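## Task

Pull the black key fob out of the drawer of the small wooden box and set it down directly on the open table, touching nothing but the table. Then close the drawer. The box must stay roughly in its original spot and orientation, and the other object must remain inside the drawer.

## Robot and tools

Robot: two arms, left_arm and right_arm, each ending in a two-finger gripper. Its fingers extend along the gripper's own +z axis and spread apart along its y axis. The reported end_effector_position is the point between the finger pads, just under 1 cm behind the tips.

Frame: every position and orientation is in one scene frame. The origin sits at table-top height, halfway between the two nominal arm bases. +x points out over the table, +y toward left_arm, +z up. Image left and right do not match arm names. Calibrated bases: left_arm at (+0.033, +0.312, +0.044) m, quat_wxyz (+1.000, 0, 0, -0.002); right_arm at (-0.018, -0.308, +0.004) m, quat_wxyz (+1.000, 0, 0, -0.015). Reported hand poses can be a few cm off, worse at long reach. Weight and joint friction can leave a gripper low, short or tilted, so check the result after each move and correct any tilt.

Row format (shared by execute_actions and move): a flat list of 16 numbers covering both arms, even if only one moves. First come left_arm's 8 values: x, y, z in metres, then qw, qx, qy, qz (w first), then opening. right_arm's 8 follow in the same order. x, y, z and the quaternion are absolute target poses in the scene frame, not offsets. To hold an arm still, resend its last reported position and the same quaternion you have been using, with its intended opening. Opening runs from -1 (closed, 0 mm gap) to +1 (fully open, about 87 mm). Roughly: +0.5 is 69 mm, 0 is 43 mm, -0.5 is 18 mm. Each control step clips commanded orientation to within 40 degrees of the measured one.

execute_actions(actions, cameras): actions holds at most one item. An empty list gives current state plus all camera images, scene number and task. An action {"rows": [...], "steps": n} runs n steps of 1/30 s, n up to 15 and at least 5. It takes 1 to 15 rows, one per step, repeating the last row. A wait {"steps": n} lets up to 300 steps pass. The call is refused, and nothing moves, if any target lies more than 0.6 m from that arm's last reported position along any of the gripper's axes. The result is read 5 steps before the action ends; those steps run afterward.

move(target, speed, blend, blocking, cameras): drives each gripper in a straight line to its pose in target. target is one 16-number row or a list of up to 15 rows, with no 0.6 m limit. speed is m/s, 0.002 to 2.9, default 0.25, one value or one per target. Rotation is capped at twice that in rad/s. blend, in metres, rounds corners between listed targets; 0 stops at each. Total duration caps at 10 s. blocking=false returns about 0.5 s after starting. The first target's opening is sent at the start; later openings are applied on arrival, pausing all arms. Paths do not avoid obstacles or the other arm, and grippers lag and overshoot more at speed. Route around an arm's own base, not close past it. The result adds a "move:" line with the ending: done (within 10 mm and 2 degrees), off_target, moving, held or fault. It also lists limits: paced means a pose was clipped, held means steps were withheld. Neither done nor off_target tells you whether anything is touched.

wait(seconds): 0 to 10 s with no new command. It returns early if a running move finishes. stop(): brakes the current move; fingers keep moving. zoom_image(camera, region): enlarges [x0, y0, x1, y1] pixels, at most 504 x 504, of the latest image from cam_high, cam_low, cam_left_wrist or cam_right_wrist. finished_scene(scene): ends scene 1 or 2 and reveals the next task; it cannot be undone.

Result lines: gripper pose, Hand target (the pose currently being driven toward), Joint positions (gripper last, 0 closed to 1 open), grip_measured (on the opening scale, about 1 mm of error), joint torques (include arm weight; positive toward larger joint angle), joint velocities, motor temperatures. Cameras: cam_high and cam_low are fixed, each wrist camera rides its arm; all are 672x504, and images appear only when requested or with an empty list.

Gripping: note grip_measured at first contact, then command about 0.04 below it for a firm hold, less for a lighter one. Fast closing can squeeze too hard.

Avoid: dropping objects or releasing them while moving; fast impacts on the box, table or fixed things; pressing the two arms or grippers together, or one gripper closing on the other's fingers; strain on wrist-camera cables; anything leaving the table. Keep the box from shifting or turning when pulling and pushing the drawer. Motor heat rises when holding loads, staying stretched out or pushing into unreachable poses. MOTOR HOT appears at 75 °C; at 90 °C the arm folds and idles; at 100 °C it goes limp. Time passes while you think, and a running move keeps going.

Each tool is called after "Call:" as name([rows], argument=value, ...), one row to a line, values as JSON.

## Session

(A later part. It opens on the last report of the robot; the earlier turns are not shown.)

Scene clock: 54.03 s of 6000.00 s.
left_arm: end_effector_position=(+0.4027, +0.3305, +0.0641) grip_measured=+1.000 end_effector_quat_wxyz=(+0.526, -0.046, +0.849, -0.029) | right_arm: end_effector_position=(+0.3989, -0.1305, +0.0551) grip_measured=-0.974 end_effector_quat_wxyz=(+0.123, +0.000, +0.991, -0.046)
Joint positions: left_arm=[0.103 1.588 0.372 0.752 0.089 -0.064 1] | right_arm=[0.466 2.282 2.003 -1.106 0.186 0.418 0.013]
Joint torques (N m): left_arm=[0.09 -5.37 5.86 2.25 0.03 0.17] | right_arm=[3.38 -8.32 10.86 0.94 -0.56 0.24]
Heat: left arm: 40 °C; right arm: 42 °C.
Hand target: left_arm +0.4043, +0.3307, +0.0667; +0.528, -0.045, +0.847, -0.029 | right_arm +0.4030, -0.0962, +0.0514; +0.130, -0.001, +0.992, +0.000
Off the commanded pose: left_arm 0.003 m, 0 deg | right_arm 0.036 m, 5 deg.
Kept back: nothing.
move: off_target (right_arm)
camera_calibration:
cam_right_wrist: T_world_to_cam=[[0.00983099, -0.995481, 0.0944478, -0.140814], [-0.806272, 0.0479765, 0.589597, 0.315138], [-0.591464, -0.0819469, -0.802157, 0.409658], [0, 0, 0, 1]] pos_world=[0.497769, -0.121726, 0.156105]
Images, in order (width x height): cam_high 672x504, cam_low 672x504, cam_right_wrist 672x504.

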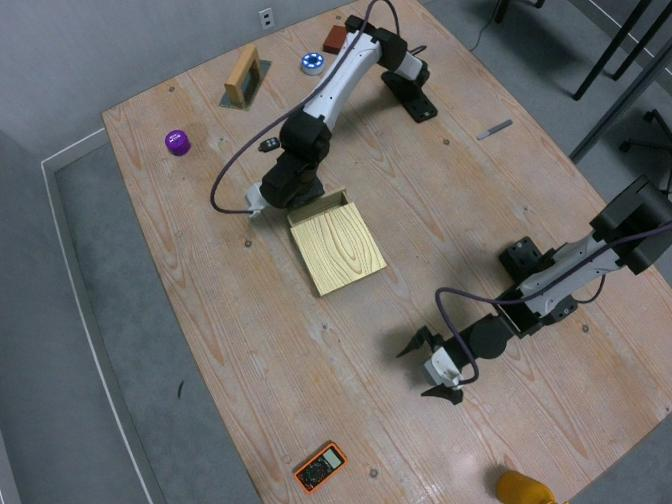

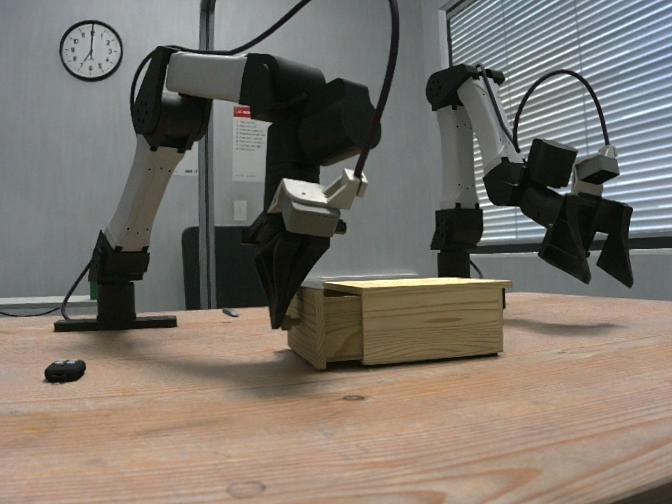

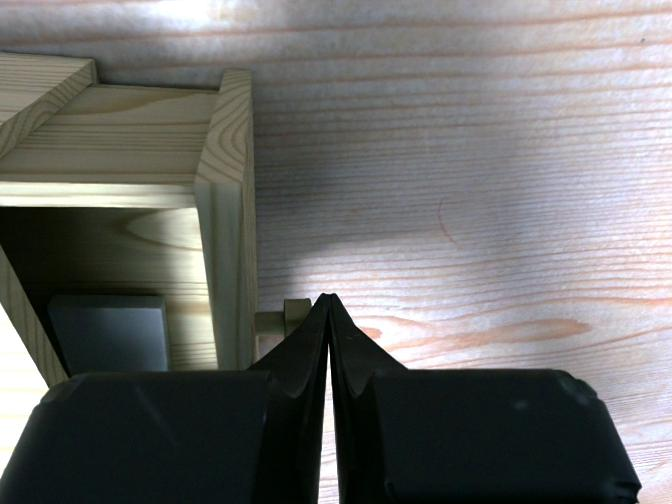

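Call:
move([
  [0.405,0.22,0.14,0.1305,0,0.9914,0,-1,0.405,-0.125,0.050,0.1305,0,0.9914,0,-1],
  [0.405,0.155,0.06,0.1305,0,0.9914,0,-1,0.405,-0.125,0.050,0.1305,0,0.9914,0,-1],
], speed=[0.25,0.12], cameras=["cam_low","cam_high","cam_left_wrist","cam_right_wrist"])

Call:
zoom_image(camera="cam_low", region=[250, 160, 600, 400])

Call:
zoom_image(camera="cam_high", region=[250, 160, 450, 330])

Scene clock: 58.43 s of 6000.00 s.
left_arm: end_effector_position=(+0.4036, +0.1530, +0.0665) grip_measured=-0.993 end_effector_quat_wxyz=(+0.129, +0.004, +0.992, -0.009) | right_arm: end_effector_position=(+0.3970, -0.1340, +0.0410) grip_measured=-0.974 end_effector_quat_wxyz=(+0.108, -0.001, +0.994, -0.027)
Joint positions: left_arm=[-0.399 2.037 1.496 -0.783 -0.083 -0.385 0.004] | right_arm=[0.443 2.282 1.95 -1.06 0.135 0.398 0.013]
Joint torques (N m): left_arm=[-0.1 -8.95 6.09 1.23 -0.21 0.08] | right_arm=[0.09 -12.46 6.84 0.95 -0.21 -0.16]
Heat: left arm: 41 °C; right arm: 42 °C.
Hand target: left_arm +0.4048, +0.1550, +0.0601; +0.130, +0.000, +0.991, +0.000 | right_arm +0.4047, -0.1252, +0.0504; +0.130, +0.000, +0.992, -0.001
Off the commanded pose: left_arm 0.007 m, 1 deg | right_arm 0.015 m, 4 deg.
Kept back: nothing.
move: off_target (right_arm)
camera_calibration:
cam_left_wrist: T_world_to_cam=[[-0.0104293, -0.999937, 0.00415298, 0.154965], [-0.830996, 0.0109772, 0.55617, 0.321462], [-0.556181, 0.00234937, -0.831058, 0.423978], [0, 0, 0, 1]] pos_world=[0.504558, 0.15043, 0.172919]
cam_right_wrist: T_world_to_cam=[[0.0169248, -0.998282, 0.0560918, -0.144586], [-0.788909, 0.0211328, 0.614147, 0.310549], [-0.614277, -0.0546457, -0.787196, 0.409013], [0, 0, 0, 1]] pos_world=[0.498689, -0.128549, 0.139361]

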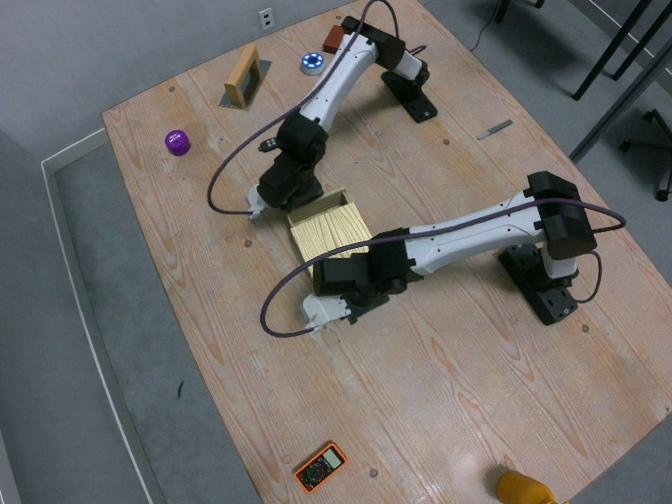

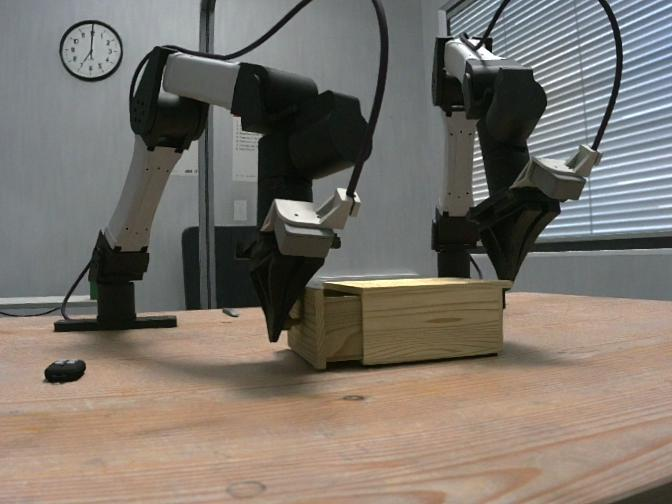

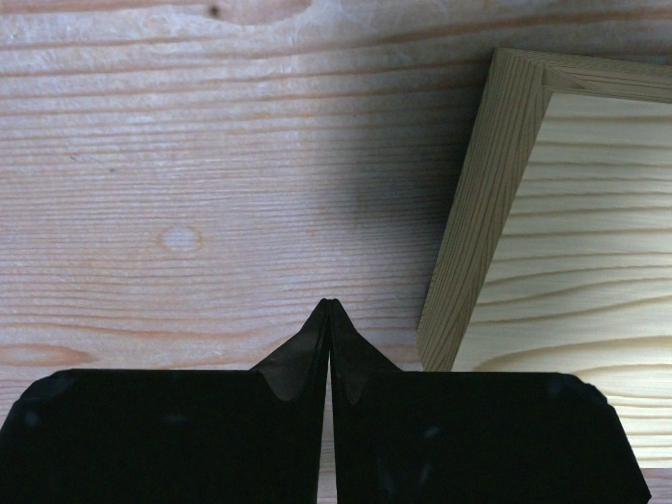

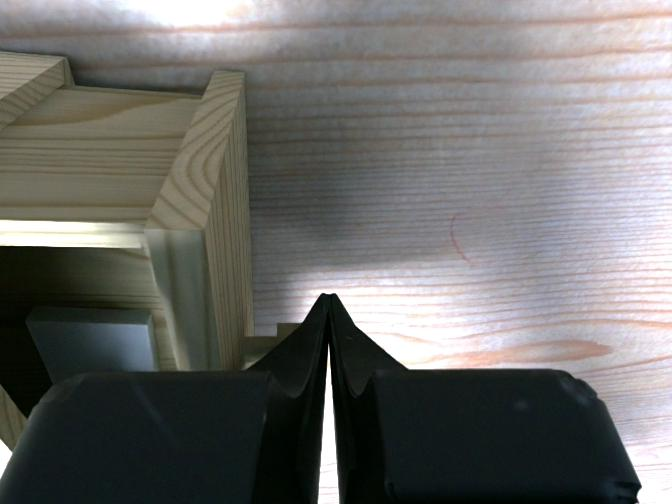

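Scaled by 1.440 from the camera's 672x504 image, which has a finer 960x720 frame.

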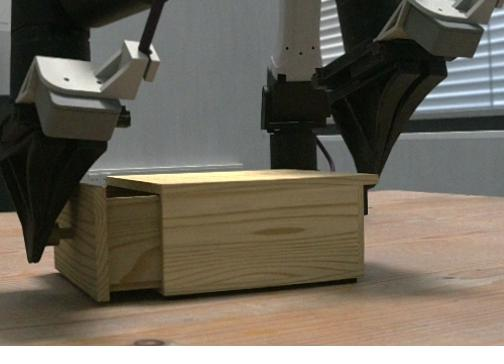

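Scaled by 2.520 from the camera's 672x504 image, which has a finer 960x720 frame.

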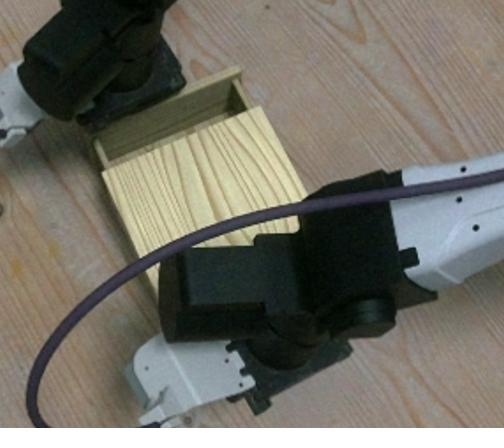

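Call:
move(target=[0.407,0.098,0.05,0.1305,0,0.9914,0,-1,0.405,-0.122,0.052,0.1305,0,0.9914,0,-1], speed=0.05, cameras=["cam_low","cam_high","cam_left_wrist","cam_right_wrist"])

Call:
zoom_image(camera="cam_high", region=[250, 160, 450, 330])

Scene clock: 60.33 s of 6000.00 s.
left_arm: end_effector_position=(+0.4032, +0.1176, +0.0542) grip_measured=-0.993 end_effector_quat_wxyz=(+0.127, +0.002, +0.992, +0.021) | right_arm: end_effector_position=(+0.3970, -0.1340, +0.0410) grip_measured=-0.974 end_effector_quat_wxyz=(+0.108, -0.001, +0.994, -0.027)
Joint positions: left_arm=[-0.501 2.138 1.604 -0.832 -0.159 -0.484 0.003] | right_arm=[0.443 2.282 1.95 -1.06 0.135 0.398 0.013]
Joint torques (N m): left_arm=[-1.91 -8.68 8.75 1.32 0.19 -0.15] | right_arm=[0.53 -12.18 8.35 0.84 -0.2 -0.08]
Heat: left arm: 41 °C; right arm: 42 °C.
Hand target: left_arm +0.4063, +0.0985, +0.0505; +0.130, +0.000, +0.991, +0.000 | right_arm +0.4046, -0.1222, +0.0524; +0.130, +0.000, +0.992, +0.000
Off the commanded pose: left_arm 0.020 m, 2 deg | right_arm 0.018 m, 4 deg.
Kept back: nothing.
move: off_target (left_arm, right_arm)
camera_calibration:
cam_left_wrist: T_world_to_cam=[[0.00130206, -0.998452, -0.0556081, 0.11796], [-0.828398, -0.0322252, 0.559212, 0.332192], [-0.560138, 0.0453375, -0.827158, 0.409983], [0, 0, 0, 1]] pos_world=[0.504681, 0.109895, 0.159914]
cam_right_wrist: T_world_to_cam=[[0.0169248, -0.998282, 0.0560918, -0.144586], [-0.788909, 0.0211328, 0.614147, 0.310549], [-0.614277, -0.0546457, -0.787196, 0.409013], [0, 0, 0, 1]] pos_world=[0.498689, -0.128549, 0.139361]

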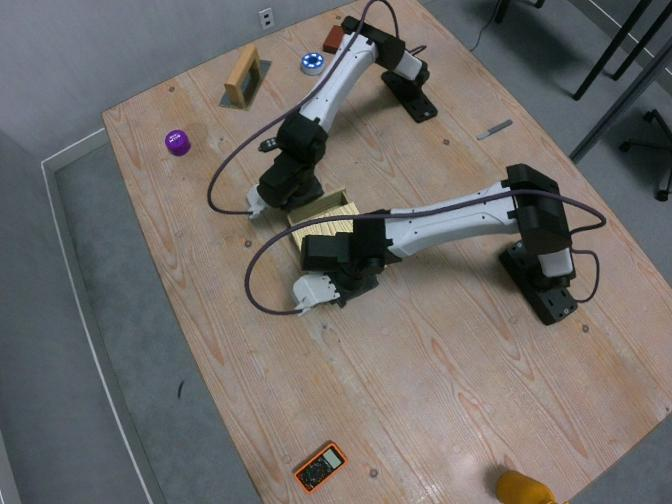

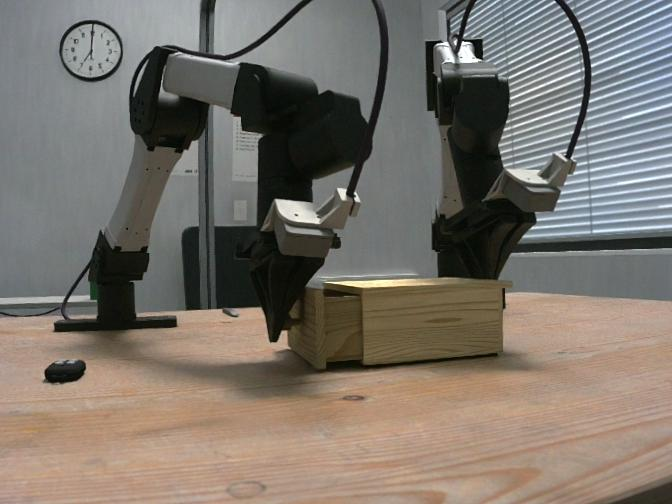

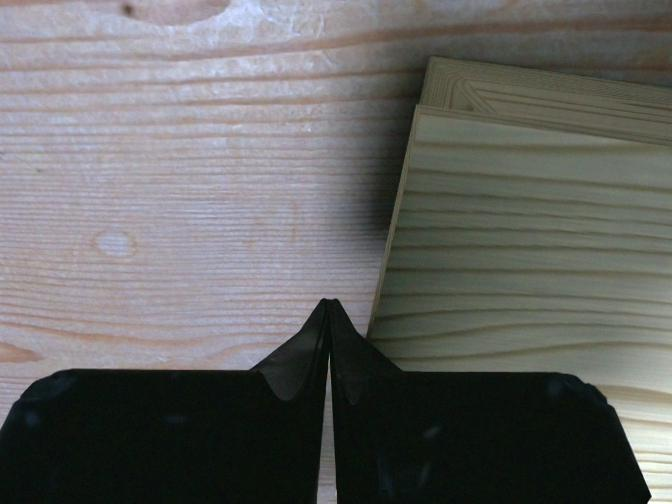

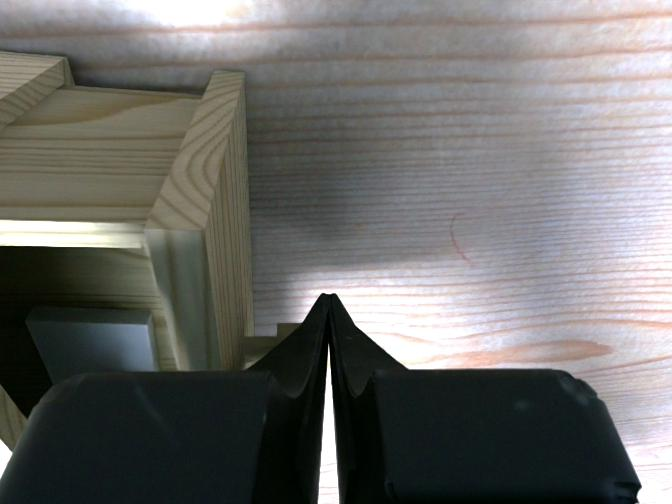

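Scaled by 2.520 from the camera's 672x504 image, which has a finer 960x720 frame.

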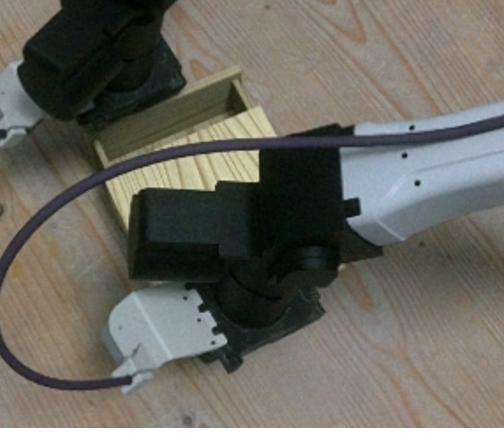

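Call:
move([
  [0.407,0.092,0.05,0.1305,0,0.9914,0,-1,0.406,-0.12,0.062,0.1305,0,0.9914,0,-1],
  [0.407,0.086,0.05,0.1305,0,0.9914,0,-1,0.406,-0.075,0.058,0.1305,0,0.9914,0,-1],
], speed=[0.05,0.04], cameras=["cam_low","cam_high","cam_left_wrist","cam_right_wrist"])

Call:
zoom_image(camera="cam_low", region=[250, 160, 600, 400])

Scene clock: 62.70 s of 6000.00 s.
left_arm: end_effector_position=(+0.4030, +0.1177, +0.0547) grip_measured=-0.993 end_effector_quat_wxyz=(+0.125, +0.002, +0.991, +0.042) | right_arm: end_effector_position=(+0.4001, -0.1140, +0.0632) grip_measured=-0.974 end_effector_quat_wxyz=(+0.121, -0.002, +0.991, -0.051)
Joint positions: left_arm=[-0.515 2.159 1.639 -0.871 -0.196 -0.499 0.003] | right_arm=[0.501 2.335 2.126 -1.189 0.201 0.45 0.013]
Joint torques (N m): left_arm=[-2.8 -8.79 8.81 1.46 0.45 -0.24] | right_arm=[3.63 -8.65 11.18 0.94 -0.6 0.27]
Heat: left arm: 42 °C; right arm: 42 °C.
Hand target: left_arm +0.4054, +0.0871, +0.0513; +0.130, +0.001, +0.992, +0.000 | right_arm +0.4036, -0.0764, +0.0597; +0.130, -0.002, +0.992, +0.000
Off the commanded pose: left_arm 0.032 m, 5 deg | right_arm 0.040 m, 6 deg.
Kept back: nothing.
move: off_target (left_arm, right_arm)
camera_calibration:
cam_left_wrist: T_world_to_cam=[[0.00771882, -0.995351, -0.0960013, 0.117318], [-0.826565, -0.0603825, 0.559594, 0.334278], [-0.562789, 0.0750319, -0.823188, 0.40761], [0, 0, 0, 1]] pos_world=[0.504795, 0.106373, 0.159742]
cam_right_wrist: T_world_to_cam=[[0.0113256, -0.994348, 0.105564, -0.126307], [-0.804492, 0.0536371, 0.591537, 0.310308], [-0.593856, -0.0916251, -0.799337, 0.417758], [0, 0, 0, 1]] pos_world=[0.499159, -0.10396, 0.163704]

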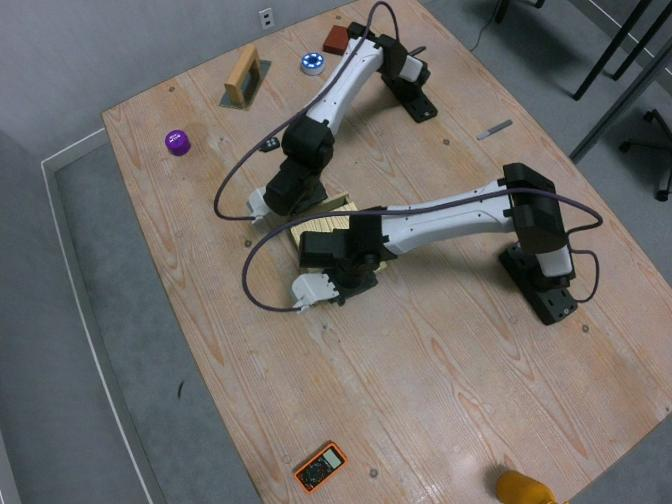

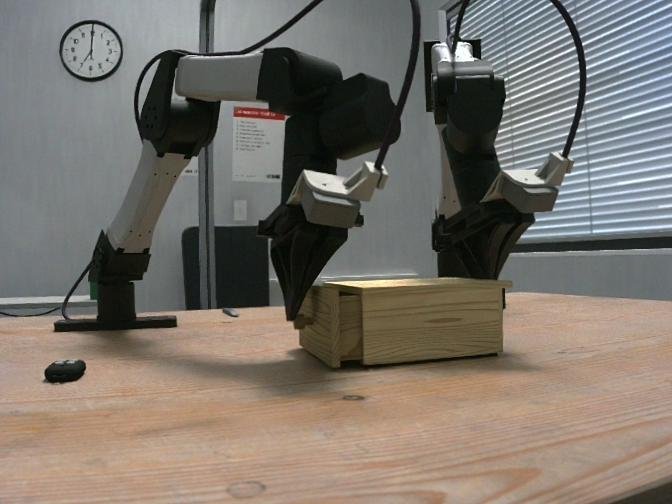

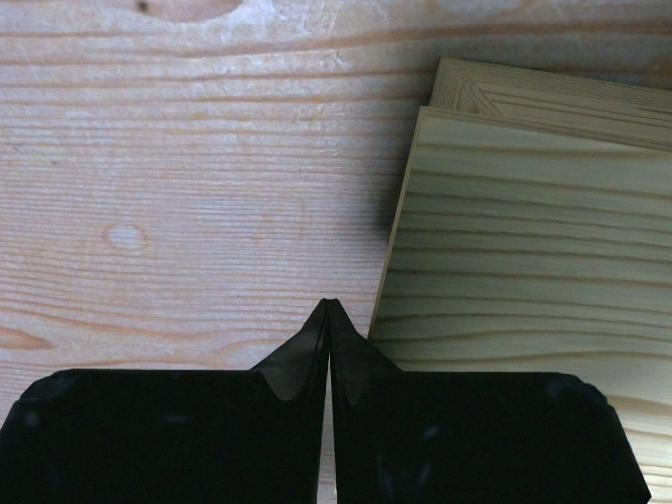

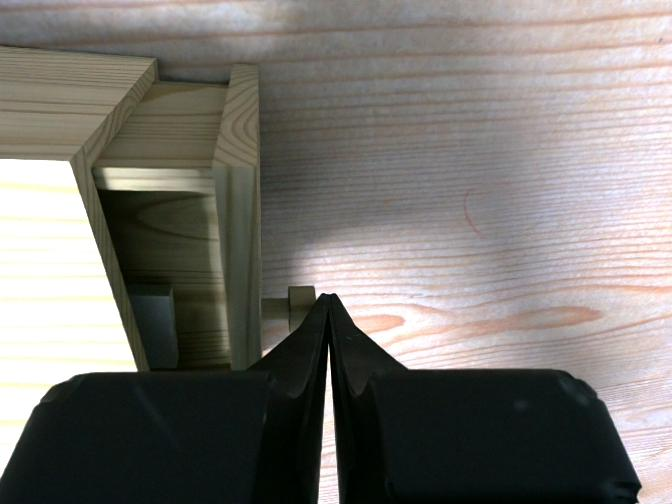

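Scaled by 1.440 from the camera's 672x504 image, which has a finer 960x720 frame.

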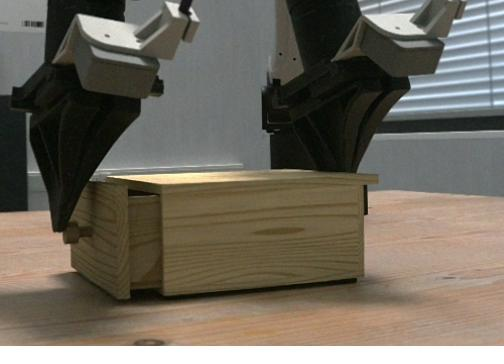

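Call:
move([
  [0.407,0.082,0.05,0.1305,0,0.9914,0,-1,0.406,-0.08,0.047,0.1305,0,0.9914,0,-1],
  [0.407,0.072,0.05,0.1305,0,0.9914,0,-1,0.406,-0.045,0.047,0.1305,0,0.9914,0,-1],
], speed=[0.05,0.04], cameras=["cam_low","cam_high","cam_left_wrist","cam_right_wrist"])

Call:
zoom_image(camera="cam_low", region=[250, 160, 600, 400])

Scene clock: 64.23 s of 6000.00 s.
left_arm: end_effector_position=(+0.4031, +0.1199, +0.0555) grip_measured=-0.993 end_effector_quat_wxyz=(+0.126, +0.002, +0.990, +0.056) | right_arm: end_effector_position=(+0.3995, -0.1166, +0.0614) grip_measured=-0.974 end_effector_quat_wxyz=(+0.121, +0.000, +0.991, -0.061)
Joint positions: left_arm=[-0.521 2.169 1.656 -0.893 -0.223 -0.502 0.003] | right_arm=[0.503 2.338 2.122 -1.192 0.218 0.454 0.013]
Joint torques (N m): left_arm=[-0.18 -10.93 6.58 0.99 -0.09 0.11] | right_arm=[0.23 -10.8 7.71 0.52 0.1 -0.12]
Heat: left arm: 42 °C; right arm: 42 °C.
Hand target: left_arm +0.4030, +0.1176, +0.0554; +0.126, +0.002, +0.991, +0.052 | right_arm +0.3999, -0.1141, +0.0613; +0.122, +0.000, +0.991, -0.056
Off the commanded pose: left_arm 0.048 m, 6 deg | right_arm 0.073 m, 7 deg.
Kept back: nothing.
move: held (left_arm, right_arm; a check stopped the path); path passed 1 of 2 targets; limits=held
pose unreachable (left arm): on one or more control steps of this call this arm could not follow its commanded pose, so it was not sent that pose on those steps. It may still have moved: this result reports where it is.
cause: moving toward the commanded pose would bring a part of the arm too close to another arm (this arm's wrist (the part past joint 4) and the right arm's wrist (the part past joint 4), at the place that arm was heading or pushing toward when its own hold began).
pose unreachable (right arm): on one or more control steps of this call this arm could not follow its commanded pose, so it was not sent that pose on those steps. It may still have moved: this result reports where it is.
cause: moving toward the commanded pose would bring a part of the arm too close to another arm (this arm's wrist (the part past joint 4) and the left arm's wrist (the part past joint 4), along the way the arms are being sent, or toward where that arm still pushes).
camera_calibration:
cam_left_wrist: T_world_to_cam=[[0.00985666, -0.99213, -0.124826, 0.119945], [-0.826676, -0.0783177, 0.557201, 0.336328], [-0.562591, 0.0976984, -0.820942, 0.405171], [0, 0, 0, 1]] pos_world=[0.504798, 0.105757, 0.160193]
cam_right_wrist: T_world_to_cam=[[0.00583693, -0.992302, 0.123708, -0.1274], [-0.804535, 0.0688097, 0.589906, 0.312924], [-0.593877, -0.10297, -0.797939, 0.414337], [0, 0, 0, 1]] pos_world=[0.498567, -0.105287, 0.161781]

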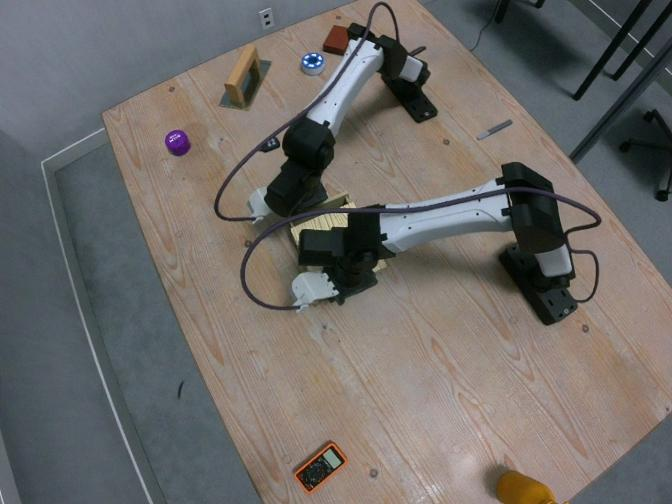

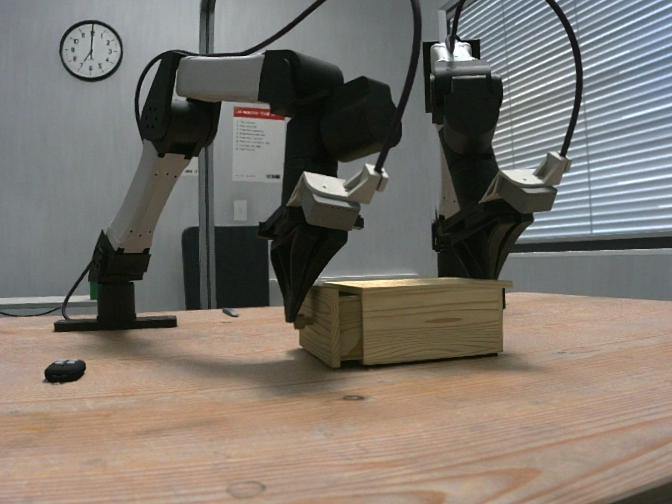

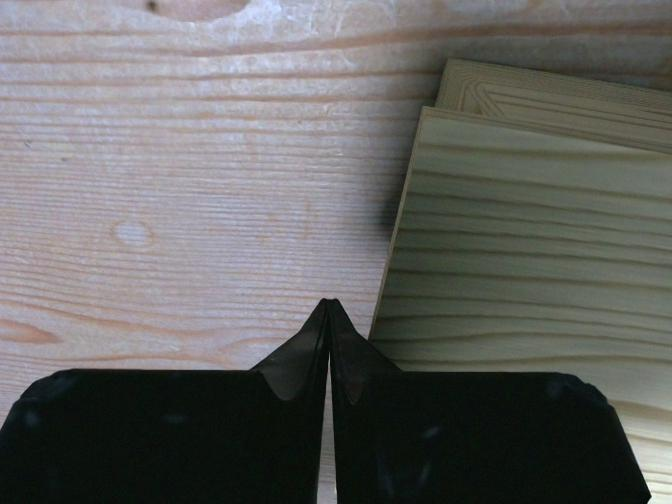

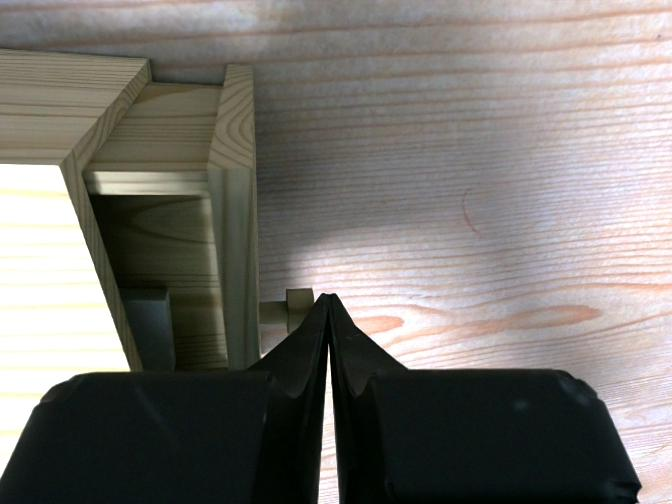

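Scaled by 1.440 from the camera's 672x504 image, which has a finer 960x720 frame.

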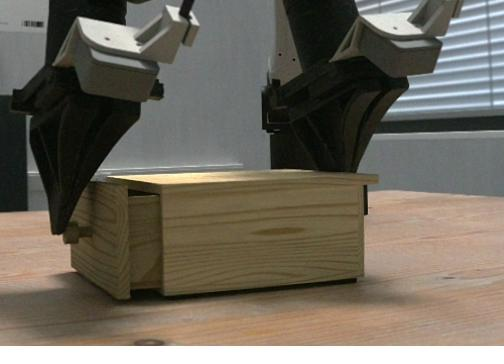

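Call:
move([
  [0.406,0.136,0.055,0.1305,0,0.9914,0,-1,0.406,-0.145,0.062,0.1305,0,0.9914,0,-1],
  [0.406,0.136,0.057,0.1285,-0.0227,0.9763,-0.1721,-1,0.406,-0.145,0.062,0.1274,0.0282,0.9679,0.2145,-1],
  [0.406,0.098,0.053,0.1285,-0.0227,0.9763,-0.1721,-1,0.406,-0.115,0.057,0.1274,0.0282,0.9679,0.2145,-1],
], speed=[0.08,0.15,0.05], cameras=["cam_low","cam_high","cam_left_wrist","cam_right_wrist"])

Call:
zoom_image(camera="cam_low", region=[250, 160, 600, 400])

Scene clock: 68.97 s of 6000.00 s.
left_arm: end_effector_position=(+0.3973, +0.1103, +0.0482) grip_measured=-0.993 end_effector_quat_wxyz=(+0.117, -0.024, +0.980, -0.161) | right_arm: end_effector_position=(+0.3964, -0.1187, +0.0412) grip_measured=-0.974 end_effector_quat_wxyz=(+0.099, +0.031, +0.972, +0.210)
Joint positions: left_arm=[-0.374 2.028 1.355 -0.55 0.201 -0.462 0.003] | right_arm=[0.295 2.159 1.672 -0.757 -0.342 0.385 0.013]
Joint torques (N m): left_arm=[-1.44 -8.99 9.09 1.52 0.15 -0.04] | right_arm=[0.55 -12.14 8.75 0.95 -0.06 -0.1]
Motor temperatures (°C): left_arm=[26 45 42 36 25 27 23] | right_arm=[25 43 35 32 28 29 29]
Heat: left arm: 45 °C; right arm: 43 °C.
Hand target: left_arm +0.4055, +0.0983, +0.0533; +0.128, -0.023, +0.976, -0.172 | right_arm +0.4056, -0.1151, +0.0573; +0.127, +0.028, +0.968, +0.215
Off the commanded pose: left_arm 0.016 m, 2 deg | right_arm 0.019 m, 3 deg.
Kept back: nothing.
move: off_target (left_arm, right_arm)
camera_calibration:
cam_left_wrist: T_world_to_cam=[[0.00896141, -0.95133, 0.308043, 0.0845805], [-0.819255, 0.169649, 0.547759, 0.305103], [-0.573359, -0.257275, -0.777862, 0.438308], [0, 0, 0, 1]] pos_world=[0.500507, 0.141469, 0.147765]
cam_right_wrist: T_world_to_cam=[[0.00213926, -0.910778, -0.412891, -0.0937534], [-0.782218, -0.258757, 0.566728, 0.275697], [-0.623002, 0.321758, -0.71298, 0.454619], [0, 0, 0, 1]] pos_world=[0.499084, -0.160328, 0.129179]

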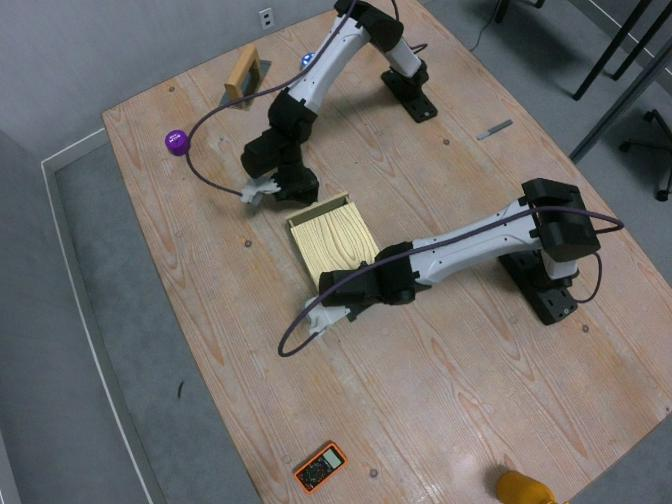

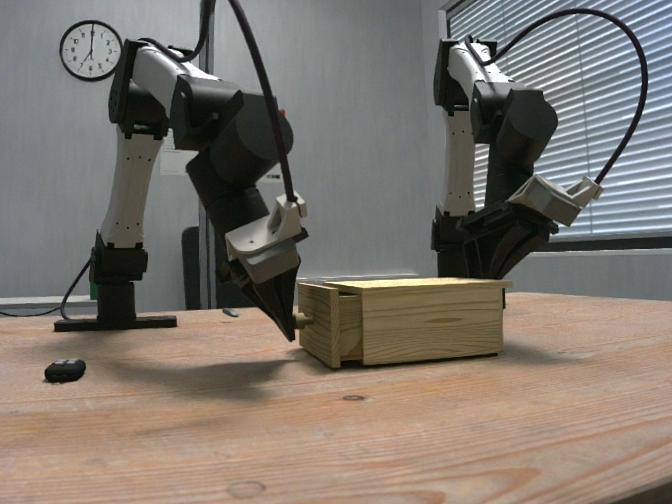

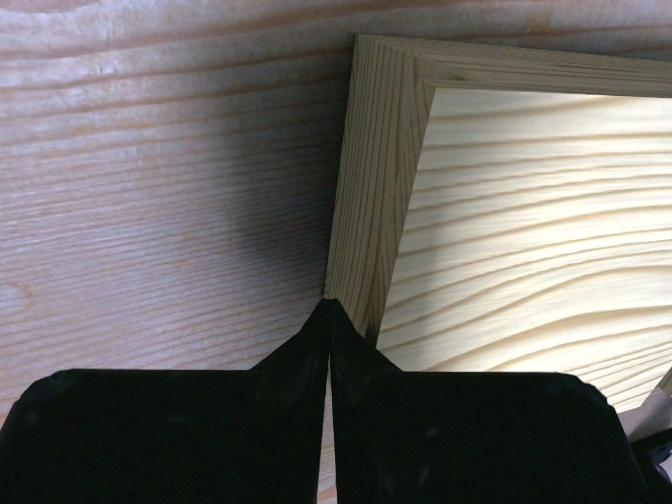

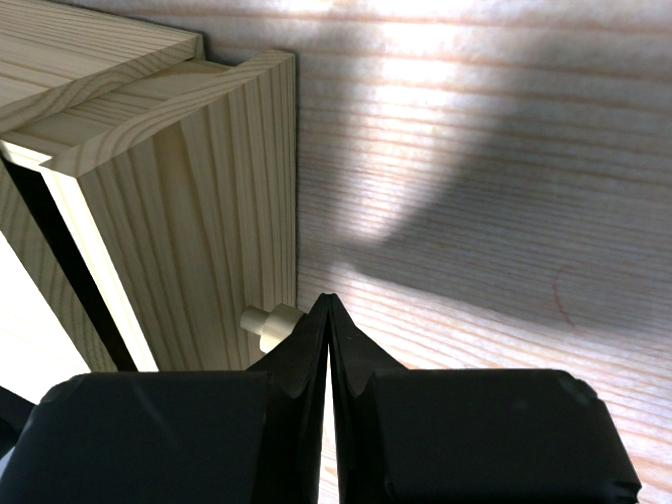

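Scaled by 1.440 from the camera's 672x504 image, which has a finer 960x720 frame.

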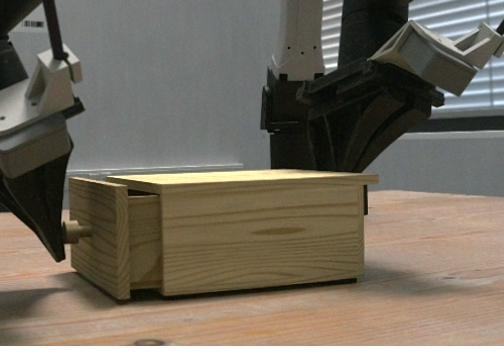

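Call:
move([
  [0.408,0.094,0.057,0.1285,-0.0227,0.9763,-0.1721,-1,0.408,-0.125,0.070,0.1274,0.0282,0.9679,0.2145,-1],
  [0.408,0.086,0.057,0.1285,-0.0227,0.9763,-0.1721,-1,0.408,-0.06,0.067,0.1274,0.0282,0.9679,0.2145,-1],
], speed=[0.08,0.04], cameras=["cam_low","cam_high","cam_left_wrist","cam_right_wrist"])

Call:
zoom_image(camera="cam_low", region=[250, 160, 600, 400])

Scene clock: 72.03 s of 6000.00 s.
left_arm: end_effector_position=(+0.4012, +0.1105, +0.0507) grip_measured=-0.993 end_effector_quat_wxyz=(+0.123, -0.027, +0.982, -0.140) | right_arm: end_effector_position=(+0.3971, -0.0989, +0.0532) grip_measured=-0.974 end_effector_quat_wxyz=(+0.113, +0.040, +0.980, +0.158)
Joint positions: left_arm=[-0.389 2.035 1.387 -0.58 0.152 -0.475 0.003] | right_arm=[0.38 2.168 1.762 -0.829 -0.203 0.466 0.013]
Joint torques (N m): left_arm=[-2.33 -8.65 9.65 1.57 0.47 -0.13] | right_arm=[3.62 -8.79 12.68 1.26 -0.92 0.25]
Heat: left arm: 46 °C; right arm: 44 °C.
Hand target: left_arm +0.4067, +0.0868, +0.0577; +0.128, -0.022, +0.977, -0.172 | right_arm +0.4047, -0.0620, +0.0688; +0.126, +0.026, +0.968, +0.214
Off the commanded pose: left_arm 0.026 m, 4 deg | right_arm 0.043 m, 7 deg.
Kept back: nothing.
move: off_target (left_arm, right_arm)
camera_calibration:
cam_left_wrist: T_world_to_cam=[[0.0194216, -0.963082, 0.268506, 0.0831067], [-0.826531, 0.135641, 0.546304, 0.313645], [-0.562556, -0.232539, -0.793383, 0.436206], [0, 0, 0, 1]] pos_world=[0.503014, 0.13893, 0.152418]
cam_right_wrist: T_world_to_cam=[[-0.0223866, -0.948737, -0.315273, -0.0699065], [-0.800867, -0.171743, 0.573687, 0.290165], [-0.598424, 0.265334, -0.755967, 0.444294], [0, 0, 0, 1]] pos_world=[0.496694, -0.134376, 0.147368]

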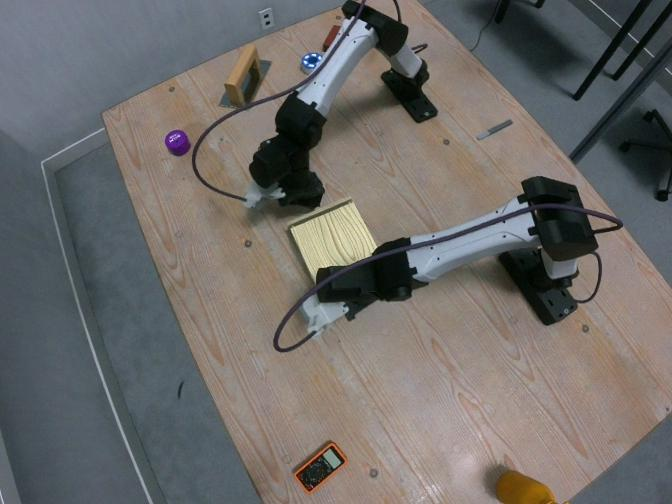

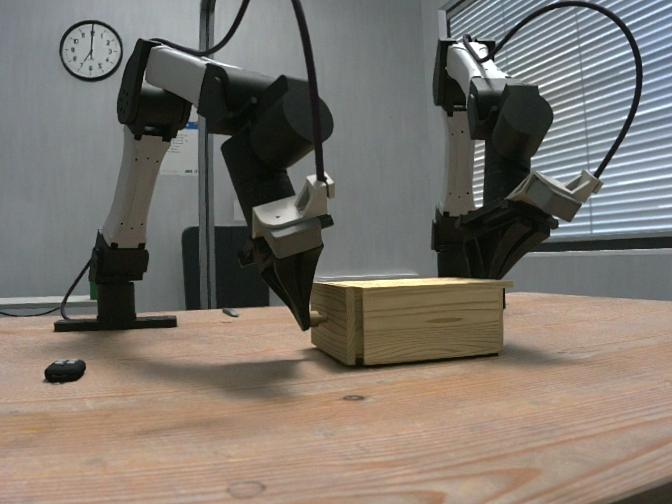

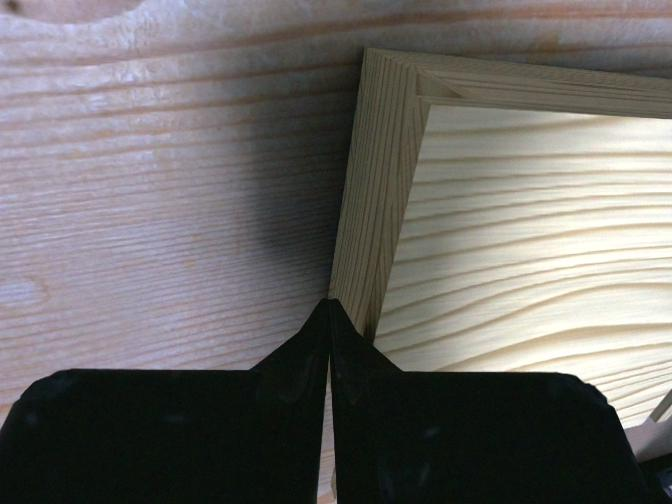

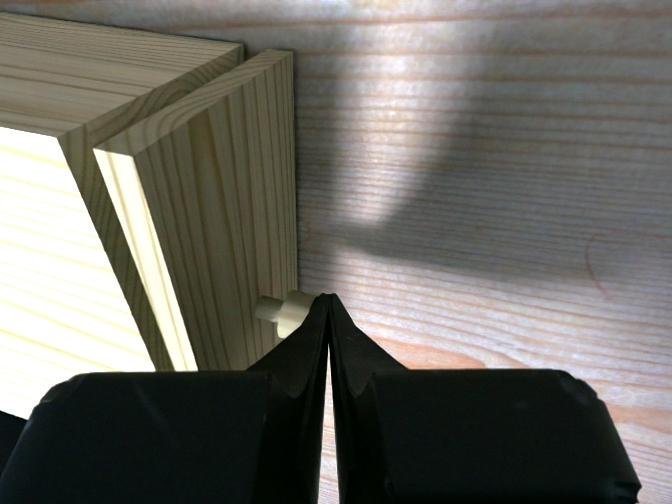

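Scaled by 1.440 from the camera's 672x504 image, which has a finer 960x720 frame.

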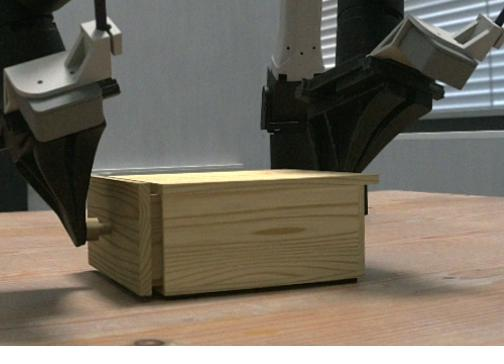

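Call:
move([
  [0.408,0.083,0.057,0.1285,-0.0227,0.9763,-0.1721,-1,0.408,-0.042,0.064,0.1274,0.0282,0.9679,0.2145,-1],
], speed=[0.04], cameras=["cam_low","cam_high","cam_right_wrist"])

Call:
zoom_image(camera="cam_low", region=[250, 160, 600, 400])

Scene clock: 73.03 s of 6000.00 s.
left_arm: end_effector_position=(+0.4013, +0.1106, +0.0506) grip_measured=-0.993 end_effector_quat_wxyz=(+0.122, -0.028, +0.983, -0.135) | right_arm: end_effector_position=(+0.3977, -0.0893, +0.0520) grip_measured=-0.974 end_effector_quat_wxyz=(+0.114, +0.043, +0.982, +0.148)
Joint positions: left_arm=[-0.392 2.038 1.394 -0.588 0.144 -0.477 0.003] | right_arm=[0.406 2.189 1.796 -0.844 -0.175 0.494 0.013]
Joint torques (N m): left_arm=[-2.66 -8.69 9.58 1.67 0.55 -0.16] | right_arm=[4.48 -8.54 12.57 1.42 -1.06 0.25]
Heat: left arm: 46 °C; right arm: 43 °C.
Hand target: left_arm +0.4065, +0.0840, +0.0580; +0.128, -0.022, +0.977, -0.172 | right_arm +0.4036, -0.0449, +0.0663; +0.125, +0.026, +0.969, +0.213
Off the commanded pose: left_arm 0.029 m, 4 deg | right_arm 0.050 m, 8 deg.
Kept back: nothing.
move: off_target (left_arm, right_arm)
camera_calibration:
cam_right_wrist: T_world_to_cam=[[-0.0305436, -0.954228, -0.297517, -0.0593051], [-0.801418, -0.154501, 0.577805, 0.294544], [-0.597324, 0.256084, -0.760016, 0.440076], [0, 0, 0, 1]] pos_world=[0.49711, -0.12378, 0.146632]
Images, in order (width x height): cam_high 672x504, cam_low 672x504, cam_right_wrist 672x504.

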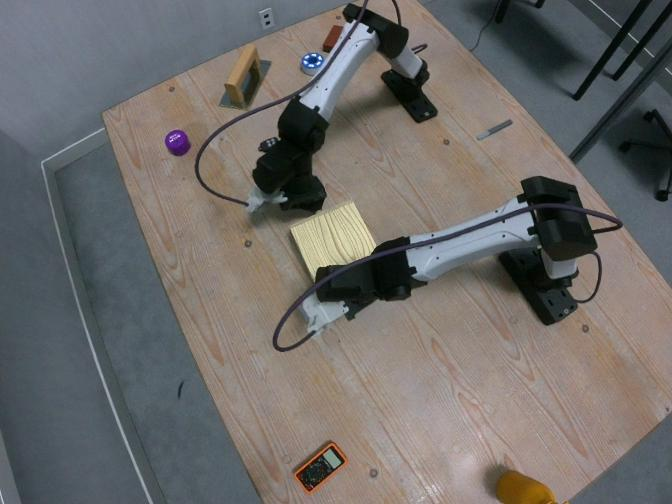

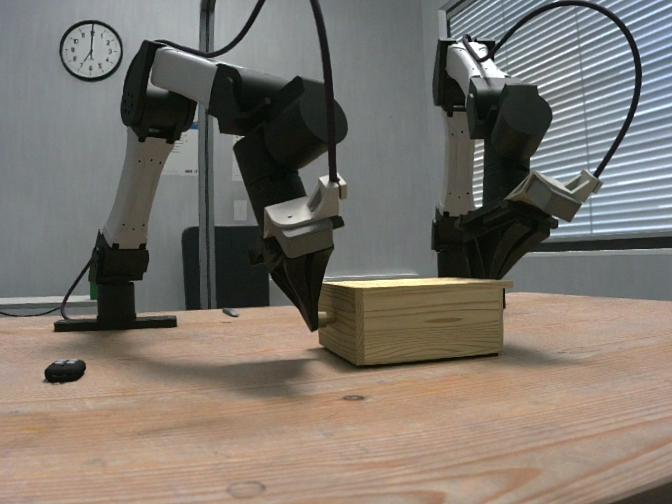

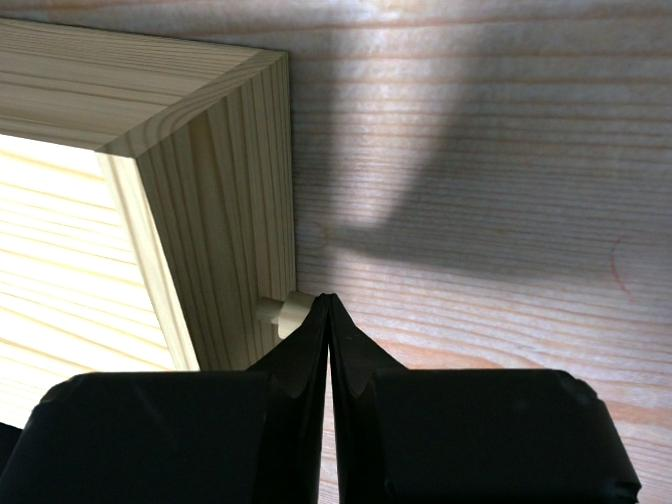

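Scaled by 1.440 from the camera's 672x504 image, which has a finer 960x720 frame.

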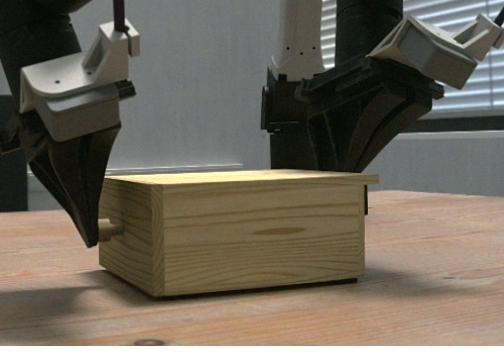

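Call:
move([
  [0.404,0.145,0.06,0.1285,-0.0227,0.9763,-0.1721,-1,0.404,-0.145,0.064,0.1274,0.0282,0.9679,0.2145,-1],
  [0.38,0.26,0.16,0.1285,-0.0227,0.9763,-0.1721,-1,0.37,-0.20,0.2,0.1274,0.0282,0.9679,0.2145,-1],
], speed=[0.08,0.25], cameras=["cam_low","cam_high","cam_right_wrist"])

Call:
zoom_image(camera="cam_low", region=[250, 160, 600, 400])

Call:
zoom_image(camera="cam_high", region=[250, 120, 450, 320])

Scene clock: 76.33 s of 6000.00 s.
left_arm: end_effector_position=(+0.3771, +0.2623, +0.1491) grip_measured=-0.993 end_effector_quat_wxyz=(+0.116, -0.031, +0.979, -0.165) | right_arm: end_effector_position=(+0.3684, -0.1999, +0.1820) grip_measured=-0.974 end_effector_quat_wxyz=(+0.105, +0.037, +0.972, +0.208)
Joint positions: left_arm=[0.032 1.776 1.437 -0.988 0.328 -0.076 0.003] | right_arm=[0.116 1.98 1.973 -1.288 -0.385 0.216 0.013]
Joint torques (N m): left_arm=[-0.02 -9.09 8.66 1.01 0.32 0.26] | right_arm=[-0.32 -10.66 10.58 0.61 -0.3 -0.27]
Heat: left arm: 48 °C; right arm: 44 °C.
Hand target: left_arm +0.3799, +0.2599, +0.1599; +0.129, -0.023, +0.976, -0.172 | right_arm +0.3696, -0.2000, +0.1998; +0.128, +0.028, +0.968, +0.214
Off the commanded pose: left_arm 0.011 m, 2 deg | right_arm 0.018 m, 3 deg.
Kept back: nothing.
move: off_target (left_arm, right_arm)
camera_calibration:
cam_right_wrist: T_world_to_cam=[[-0.00865437, -0.912618, -0.408723, -0.106585], [-0.791152, -0.243728, 0.56096, 0.160388], [-0.611559, 0.328216, -0.71991, 0.562113], [0, 0, 0, 1]] pos_world=[0.469734, -0.242675, 0.271135]
Images, in order (width x height): cam_high 672x504, cam_low 672x504, cam_right_wrist 672x504.

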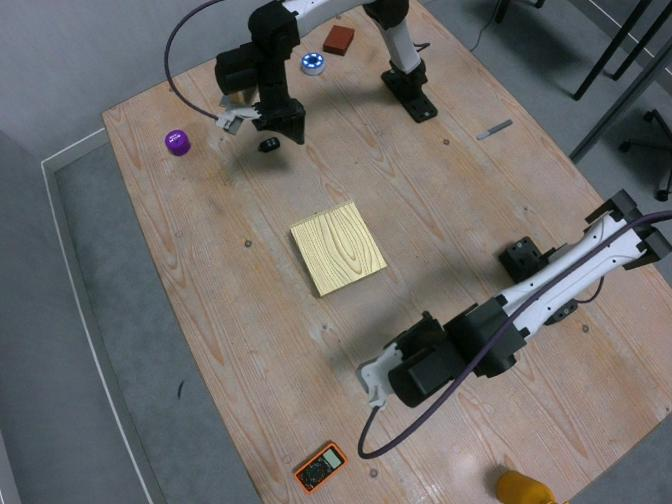

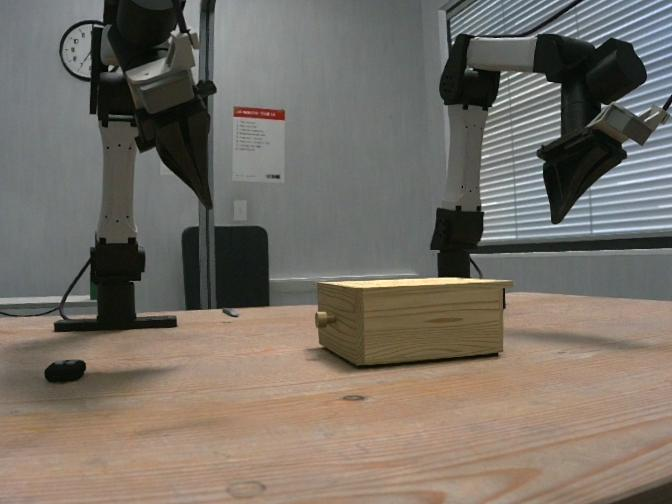

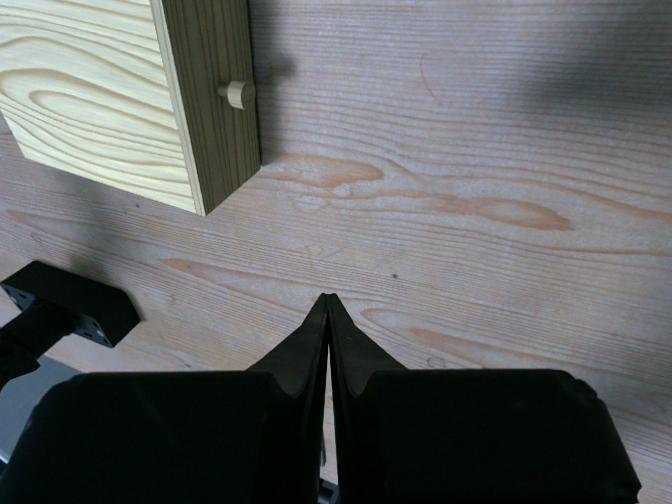

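Scaled by 1.440 from the camera's 672x504 image, which has a finer 960x720 frame.

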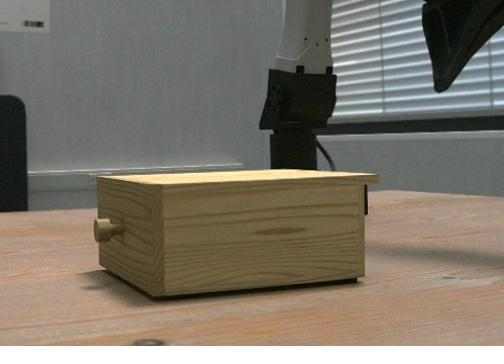

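Scaled by 2.520 from the camera's 672x504 image, which has a finer 960x720 frame.

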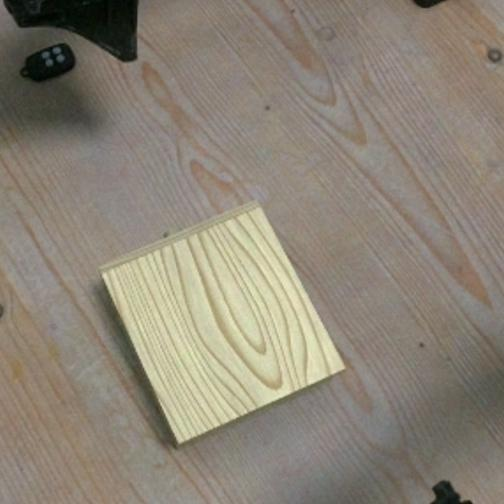

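Call:
finished_scene(scene=1)

The scene is finished: the task was done.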